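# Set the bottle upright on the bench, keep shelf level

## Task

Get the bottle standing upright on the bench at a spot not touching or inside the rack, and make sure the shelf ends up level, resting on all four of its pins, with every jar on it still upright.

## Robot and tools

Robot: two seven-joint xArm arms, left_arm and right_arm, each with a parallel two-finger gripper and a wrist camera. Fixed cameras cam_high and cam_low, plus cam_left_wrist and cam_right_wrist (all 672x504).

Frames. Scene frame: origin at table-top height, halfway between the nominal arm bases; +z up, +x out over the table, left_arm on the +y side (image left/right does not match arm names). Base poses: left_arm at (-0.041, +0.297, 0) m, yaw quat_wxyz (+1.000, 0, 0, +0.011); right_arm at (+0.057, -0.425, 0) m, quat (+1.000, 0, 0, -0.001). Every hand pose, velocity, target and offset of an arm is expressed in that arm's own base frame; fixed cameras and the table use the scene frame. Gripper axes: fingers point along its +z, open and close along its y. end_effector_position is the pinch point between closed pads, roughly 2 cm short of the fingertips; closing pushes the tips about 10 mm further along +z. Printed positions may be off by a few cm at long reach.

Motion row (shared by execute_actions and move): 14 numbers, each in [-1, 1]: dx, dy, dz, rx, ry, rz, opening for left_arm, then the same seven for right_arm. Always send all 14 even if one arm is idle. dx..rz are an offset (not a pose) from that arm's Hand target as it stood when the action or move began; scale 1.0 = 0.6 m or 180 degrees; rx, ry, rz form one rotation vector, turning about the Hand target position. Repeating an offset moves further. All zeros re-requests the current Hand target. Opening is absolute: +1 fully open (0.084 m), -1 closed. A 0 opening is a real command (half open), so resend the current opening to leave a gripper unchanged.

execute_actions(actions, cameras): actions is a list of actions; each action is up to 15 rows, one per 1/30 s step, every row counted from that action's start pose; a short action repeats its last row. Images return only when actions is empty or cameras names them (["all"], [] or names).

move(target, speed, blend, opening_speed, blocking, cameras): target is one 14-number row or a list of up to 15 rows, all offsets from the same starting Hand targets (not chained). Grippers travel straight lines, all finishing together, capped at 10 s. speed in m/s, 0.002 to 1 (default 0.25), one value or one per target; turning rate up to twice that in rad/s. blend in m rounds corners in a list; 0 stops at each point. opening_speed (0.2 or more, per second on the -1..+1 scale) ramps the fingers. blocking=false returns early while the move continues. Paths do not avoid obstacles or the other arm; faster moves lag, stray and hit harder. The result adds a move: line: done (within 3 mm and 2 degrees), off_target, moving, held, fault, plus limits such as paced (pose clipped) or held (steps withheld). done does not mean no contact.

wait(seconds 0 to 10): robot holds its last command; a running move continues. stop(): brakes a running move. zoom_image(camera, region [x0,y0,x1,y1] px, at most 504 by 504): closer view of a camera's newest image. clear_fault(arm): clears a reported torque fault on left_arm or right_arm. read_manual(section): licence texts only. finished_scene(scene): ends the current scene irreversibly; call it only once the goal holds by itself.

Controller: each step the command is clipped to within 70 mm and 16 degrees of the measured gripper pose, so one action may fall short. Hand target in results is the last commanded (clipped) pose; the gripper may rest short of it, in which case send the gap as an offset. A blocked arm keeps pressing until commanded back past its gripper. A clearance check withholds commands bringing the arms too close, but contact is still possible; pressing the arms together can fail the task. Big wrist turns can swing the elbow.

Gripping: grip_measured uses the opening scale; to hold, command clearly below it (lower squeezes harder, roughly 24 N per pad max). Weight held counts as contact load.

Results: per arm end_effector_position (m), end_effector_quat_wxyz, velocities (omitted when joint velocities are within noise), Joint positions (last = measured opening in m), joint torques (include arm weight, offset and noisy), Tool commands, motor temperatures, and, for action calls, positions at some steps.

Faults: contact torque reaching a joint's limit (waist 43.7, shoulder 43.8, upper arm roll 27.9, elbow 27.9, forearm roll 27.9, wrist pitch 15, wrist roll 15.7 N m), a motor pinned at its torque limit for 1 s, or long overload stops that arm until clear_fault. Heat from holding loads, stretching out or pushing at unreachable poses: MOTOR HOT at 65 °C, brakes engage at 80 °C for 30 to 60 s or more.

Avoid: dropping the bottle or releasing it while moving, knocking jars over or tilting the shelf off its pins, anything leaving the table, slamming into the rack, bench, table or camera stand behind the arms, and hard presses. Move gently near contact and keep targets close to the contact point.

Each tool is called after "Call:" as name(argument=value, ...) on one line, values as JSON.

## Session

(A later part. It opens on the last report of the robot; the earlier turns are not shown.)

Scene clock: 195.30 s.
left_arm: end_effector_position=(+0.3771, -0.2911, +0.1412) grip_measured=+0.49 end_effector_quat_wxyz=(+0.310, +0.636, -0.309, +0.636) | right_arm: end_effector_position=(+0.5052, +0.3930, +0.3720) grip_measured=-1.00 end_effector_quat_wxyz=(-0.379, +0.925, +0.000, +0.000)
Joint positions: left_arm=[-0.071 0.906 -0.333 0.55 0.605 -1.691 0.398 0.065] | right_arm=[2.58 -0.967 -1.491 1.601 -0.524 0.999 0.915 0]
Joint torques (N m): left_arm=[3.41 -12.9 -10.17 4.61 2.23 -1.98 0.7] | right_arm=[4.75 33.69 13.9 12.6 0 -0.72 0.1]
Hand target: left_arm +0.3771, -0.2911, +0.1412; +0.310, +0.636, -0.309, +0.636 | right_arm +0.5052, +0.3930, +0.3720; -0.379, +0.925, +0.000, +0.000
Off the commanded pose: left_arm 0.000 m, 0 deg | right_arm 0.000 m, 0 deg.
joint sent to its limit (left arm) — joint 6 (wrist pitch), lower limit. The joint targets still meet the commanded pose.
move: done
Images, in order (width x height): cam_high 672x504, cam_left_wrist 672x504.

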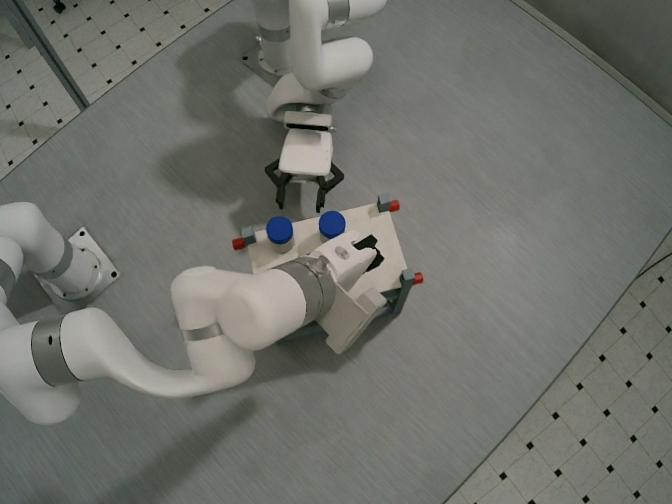

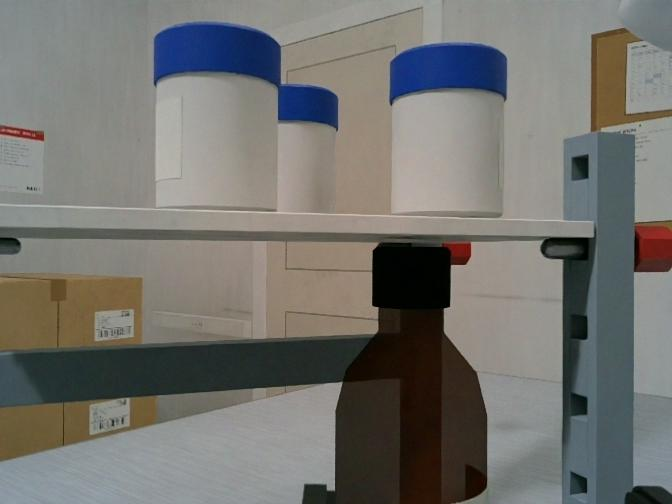

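Call:
move(target=[[0.008,-0.004,-0.0103,0,0,0,0.5,0,0,0,0,0,0,-1],[0.1238,-0.1507,-0.0103,0,0,0,0.5,0,0,0,0,0,0,-1]], speed=0.08, blend=[0.005,0], cameras=["cam_left_wrist"])

Scene clock: 204.37 s.
left_arm: end_effector_position=(+0.4514, -0.3815, +0.1350) grip_measured=+0.49 end_effector_quat_wxyz=(+0.310, +0.636, -0.309, +0.636) | right_arm: end_effector_position=(+0.5052, +0.3930, +0.3720) grip_measured=-1.00 end_effector_quat_wxyz=(-0.379, +0.925, +0.000, +0.000)
Joint positions: left_arm=[-0.161 0.992 -0.423 0.909 0.474 -1.44 0.327 0.065] | right_arm=[2.58 -0.967 -1.491 1.601 -0.524 0.999 0.915 0]
Joint torques (N m): left_arm=[-3.33 -16.74 -12.97 7.94 -1.23 -0.51 -1.28] | right_arm=[4.61 32.89 13.96 12.69 0.13 -0.67 -0.43]
Hand target: left_arm +0.4514, -0.3816, +0.1350; +0.310, +0.636, -0.309, +0.636 | right_arm +0.5052, +0.3930, +0.3720; -0.379, +0.925, +0.000, +0.000
Off the commanded pose: left_arm 0.000 m, 0 deg | right_arm 0.000 m, 0 deg.
move: done; blend cut to 0.0041 m at target 1
Images, in order (width x height): cam_left_wrist 672x504.

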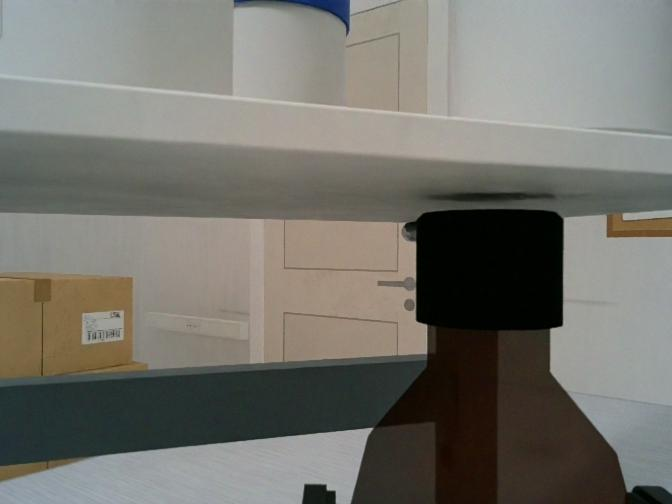

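Call:
move(target=[[0,0,0,0,0,0,-0.1,0,0,0,0,0,0,-1],[0,0,0.002,0,0,0,-0.1,0,0,0,0,0,0,-1],[-0.134,0.170,0.002,0,0,0,-0.1,0,0,0,0,0,0,-1]], speed=0.08, opening_speed=0.6)

Call:
move(target=[[0,0,-0.002,0,0,0,-0.1,0,0,0,0,0,0,-1],[0,0,-0.002,0,0,0,0.6,0,0,0,0,0,0,-1],[-0.051,0.065,0.005,0,0,0,0.6,0,0,0.1,0,0,0,-1]], speed=0.08, opening_speed=1, cameras=["cam_left_wrist","cam_high","cam_low"])

Call:
zoom_image(camera="cam_low", region=[320, 180, 430, 290])

Scene clock: 212.93 s.
left_arm: end_effector_position=(+0.3710, -0.2796, +0.1362) grip_measured=+0.39 end_effector_quat_wxyz=(+0.310, +0.636, -0.309, +0.636) | right_arm: end_effector_position=(+0.5052, +0.3930, +0.3720) grip_measured=-1.00 end_effector_quat_wxyz=(-0.379, +0.925, +0.000, +0.000)
Joint positions: left_arm=[0.005 0.94 -0.365 0.523 0.66 -1.691 0.463 0.061] | right_arm=[2.58 -0.967 -1.491 1.601 -0.524 0.999 0.915 0]
Joint torques (N m): left_arm=[3.36 -14.14 -12.34 -2.22 2.8 -3.48 0.6] | right_arm=[4.51 30.47 13.98 12.61 0.1 -0.74 -1.15]
Hand target: left_arm +0.3710, -0.2796, +0.1362; +0.310, +0.636, -0.309, +0.636 | right_arm +0.5052, +0.3930, +0.3720; -0.379, +0.925, +0.000, +0.000
Off the commanded pose: left_arm 0.000 m, 0 deg | right_arm 0.000 m, 0 deg.
joint sent to its limit (left arm) — joint 6 (wrist pitch), lower limit. The joint targets still meet the commanded pose.
move: done

Scene clock: 216.00 s.
left_arm: end_effector_position=(+0.3404, -0.2406, +0.1392) grip_measured=+0.60 end_effector_quat_wxyz=(+0.310, +0.636, -0.309, +0.636) | right_arm: end_effector_position=(+0.5052, +0.3930, +0.4320) grip_measured=-1.00 end_effector_quat_wxyz=(-0.379, +0.925, +0.000, +0.000)
Joint positions: left_arm=[0.215 0.979 -0.413 0.379 0.822 -1.691 0.634 0.069] | right_arm=[2.651 -0.907 -1.467 1.782 -0.482 1.137 0.923 0]
Joint torques (N m): left_arm=[2.88 -10.43 -11.28 -5.05 2.45 -0.37 0.75] | right_arm=[4.54 35.89 9.83 12.47 1.6 -0.72 0.42]
Hand target: left_arm +0.3404, -0.2406, +0.1392; +0.310, +0.636, -0.309, +0.636 | right_arm +0.5052, +0.3930, +0.4320; -0.379, +0.925, +0.000, +0.000
Off the commanded pose: left_arm 0.000 m, 0 deg | right_arm 0.000 m, 0 deg.
joint sent to its limit (left arm) — joint 6 (wrist pitch), lower limit. The joint targets still meet the commanded pose.
move: done
Images, in order (width x height): cam_high 672x504, cam_low 672x504, cam_left_wrist 672x504.

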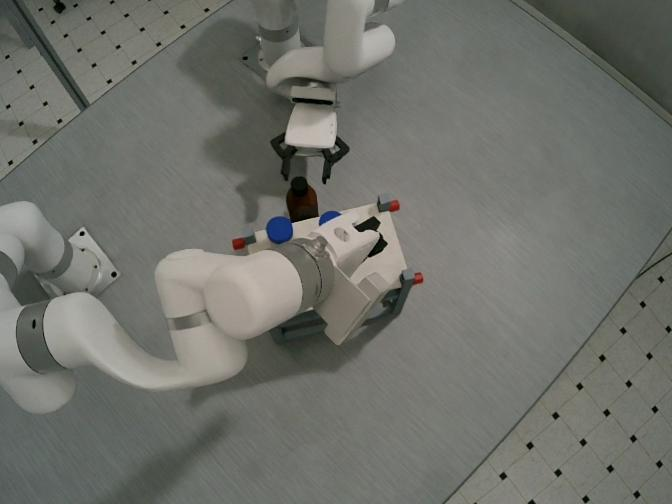

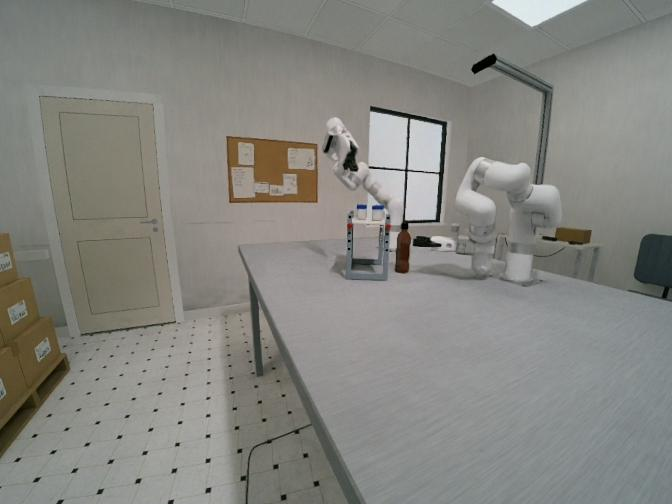

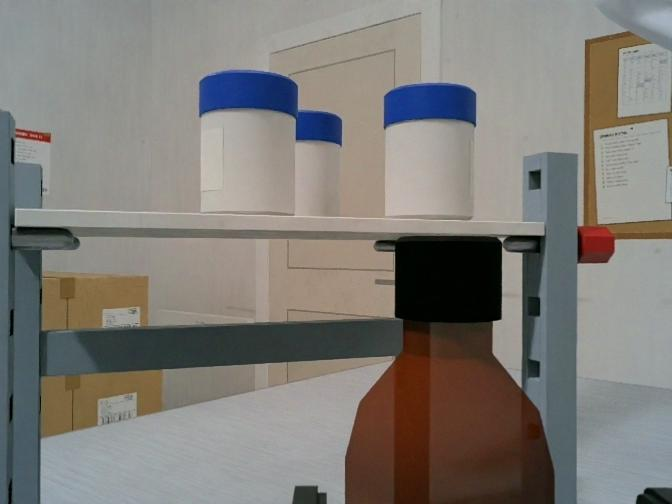

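Scaled by 4.582 from the camera's 672x504 image, which has a finer 960x720 frame.

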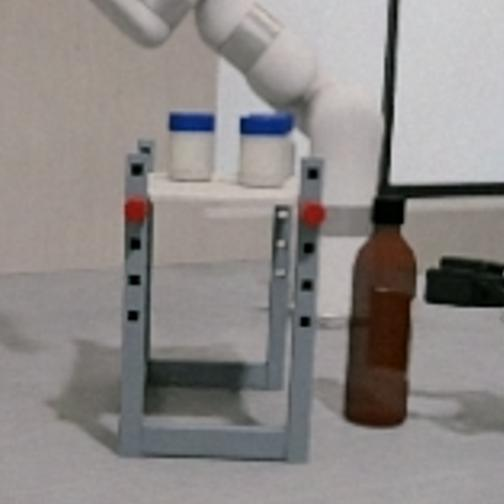

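Call:
finished_scene(scene=2)

The scene is finished: the task was done.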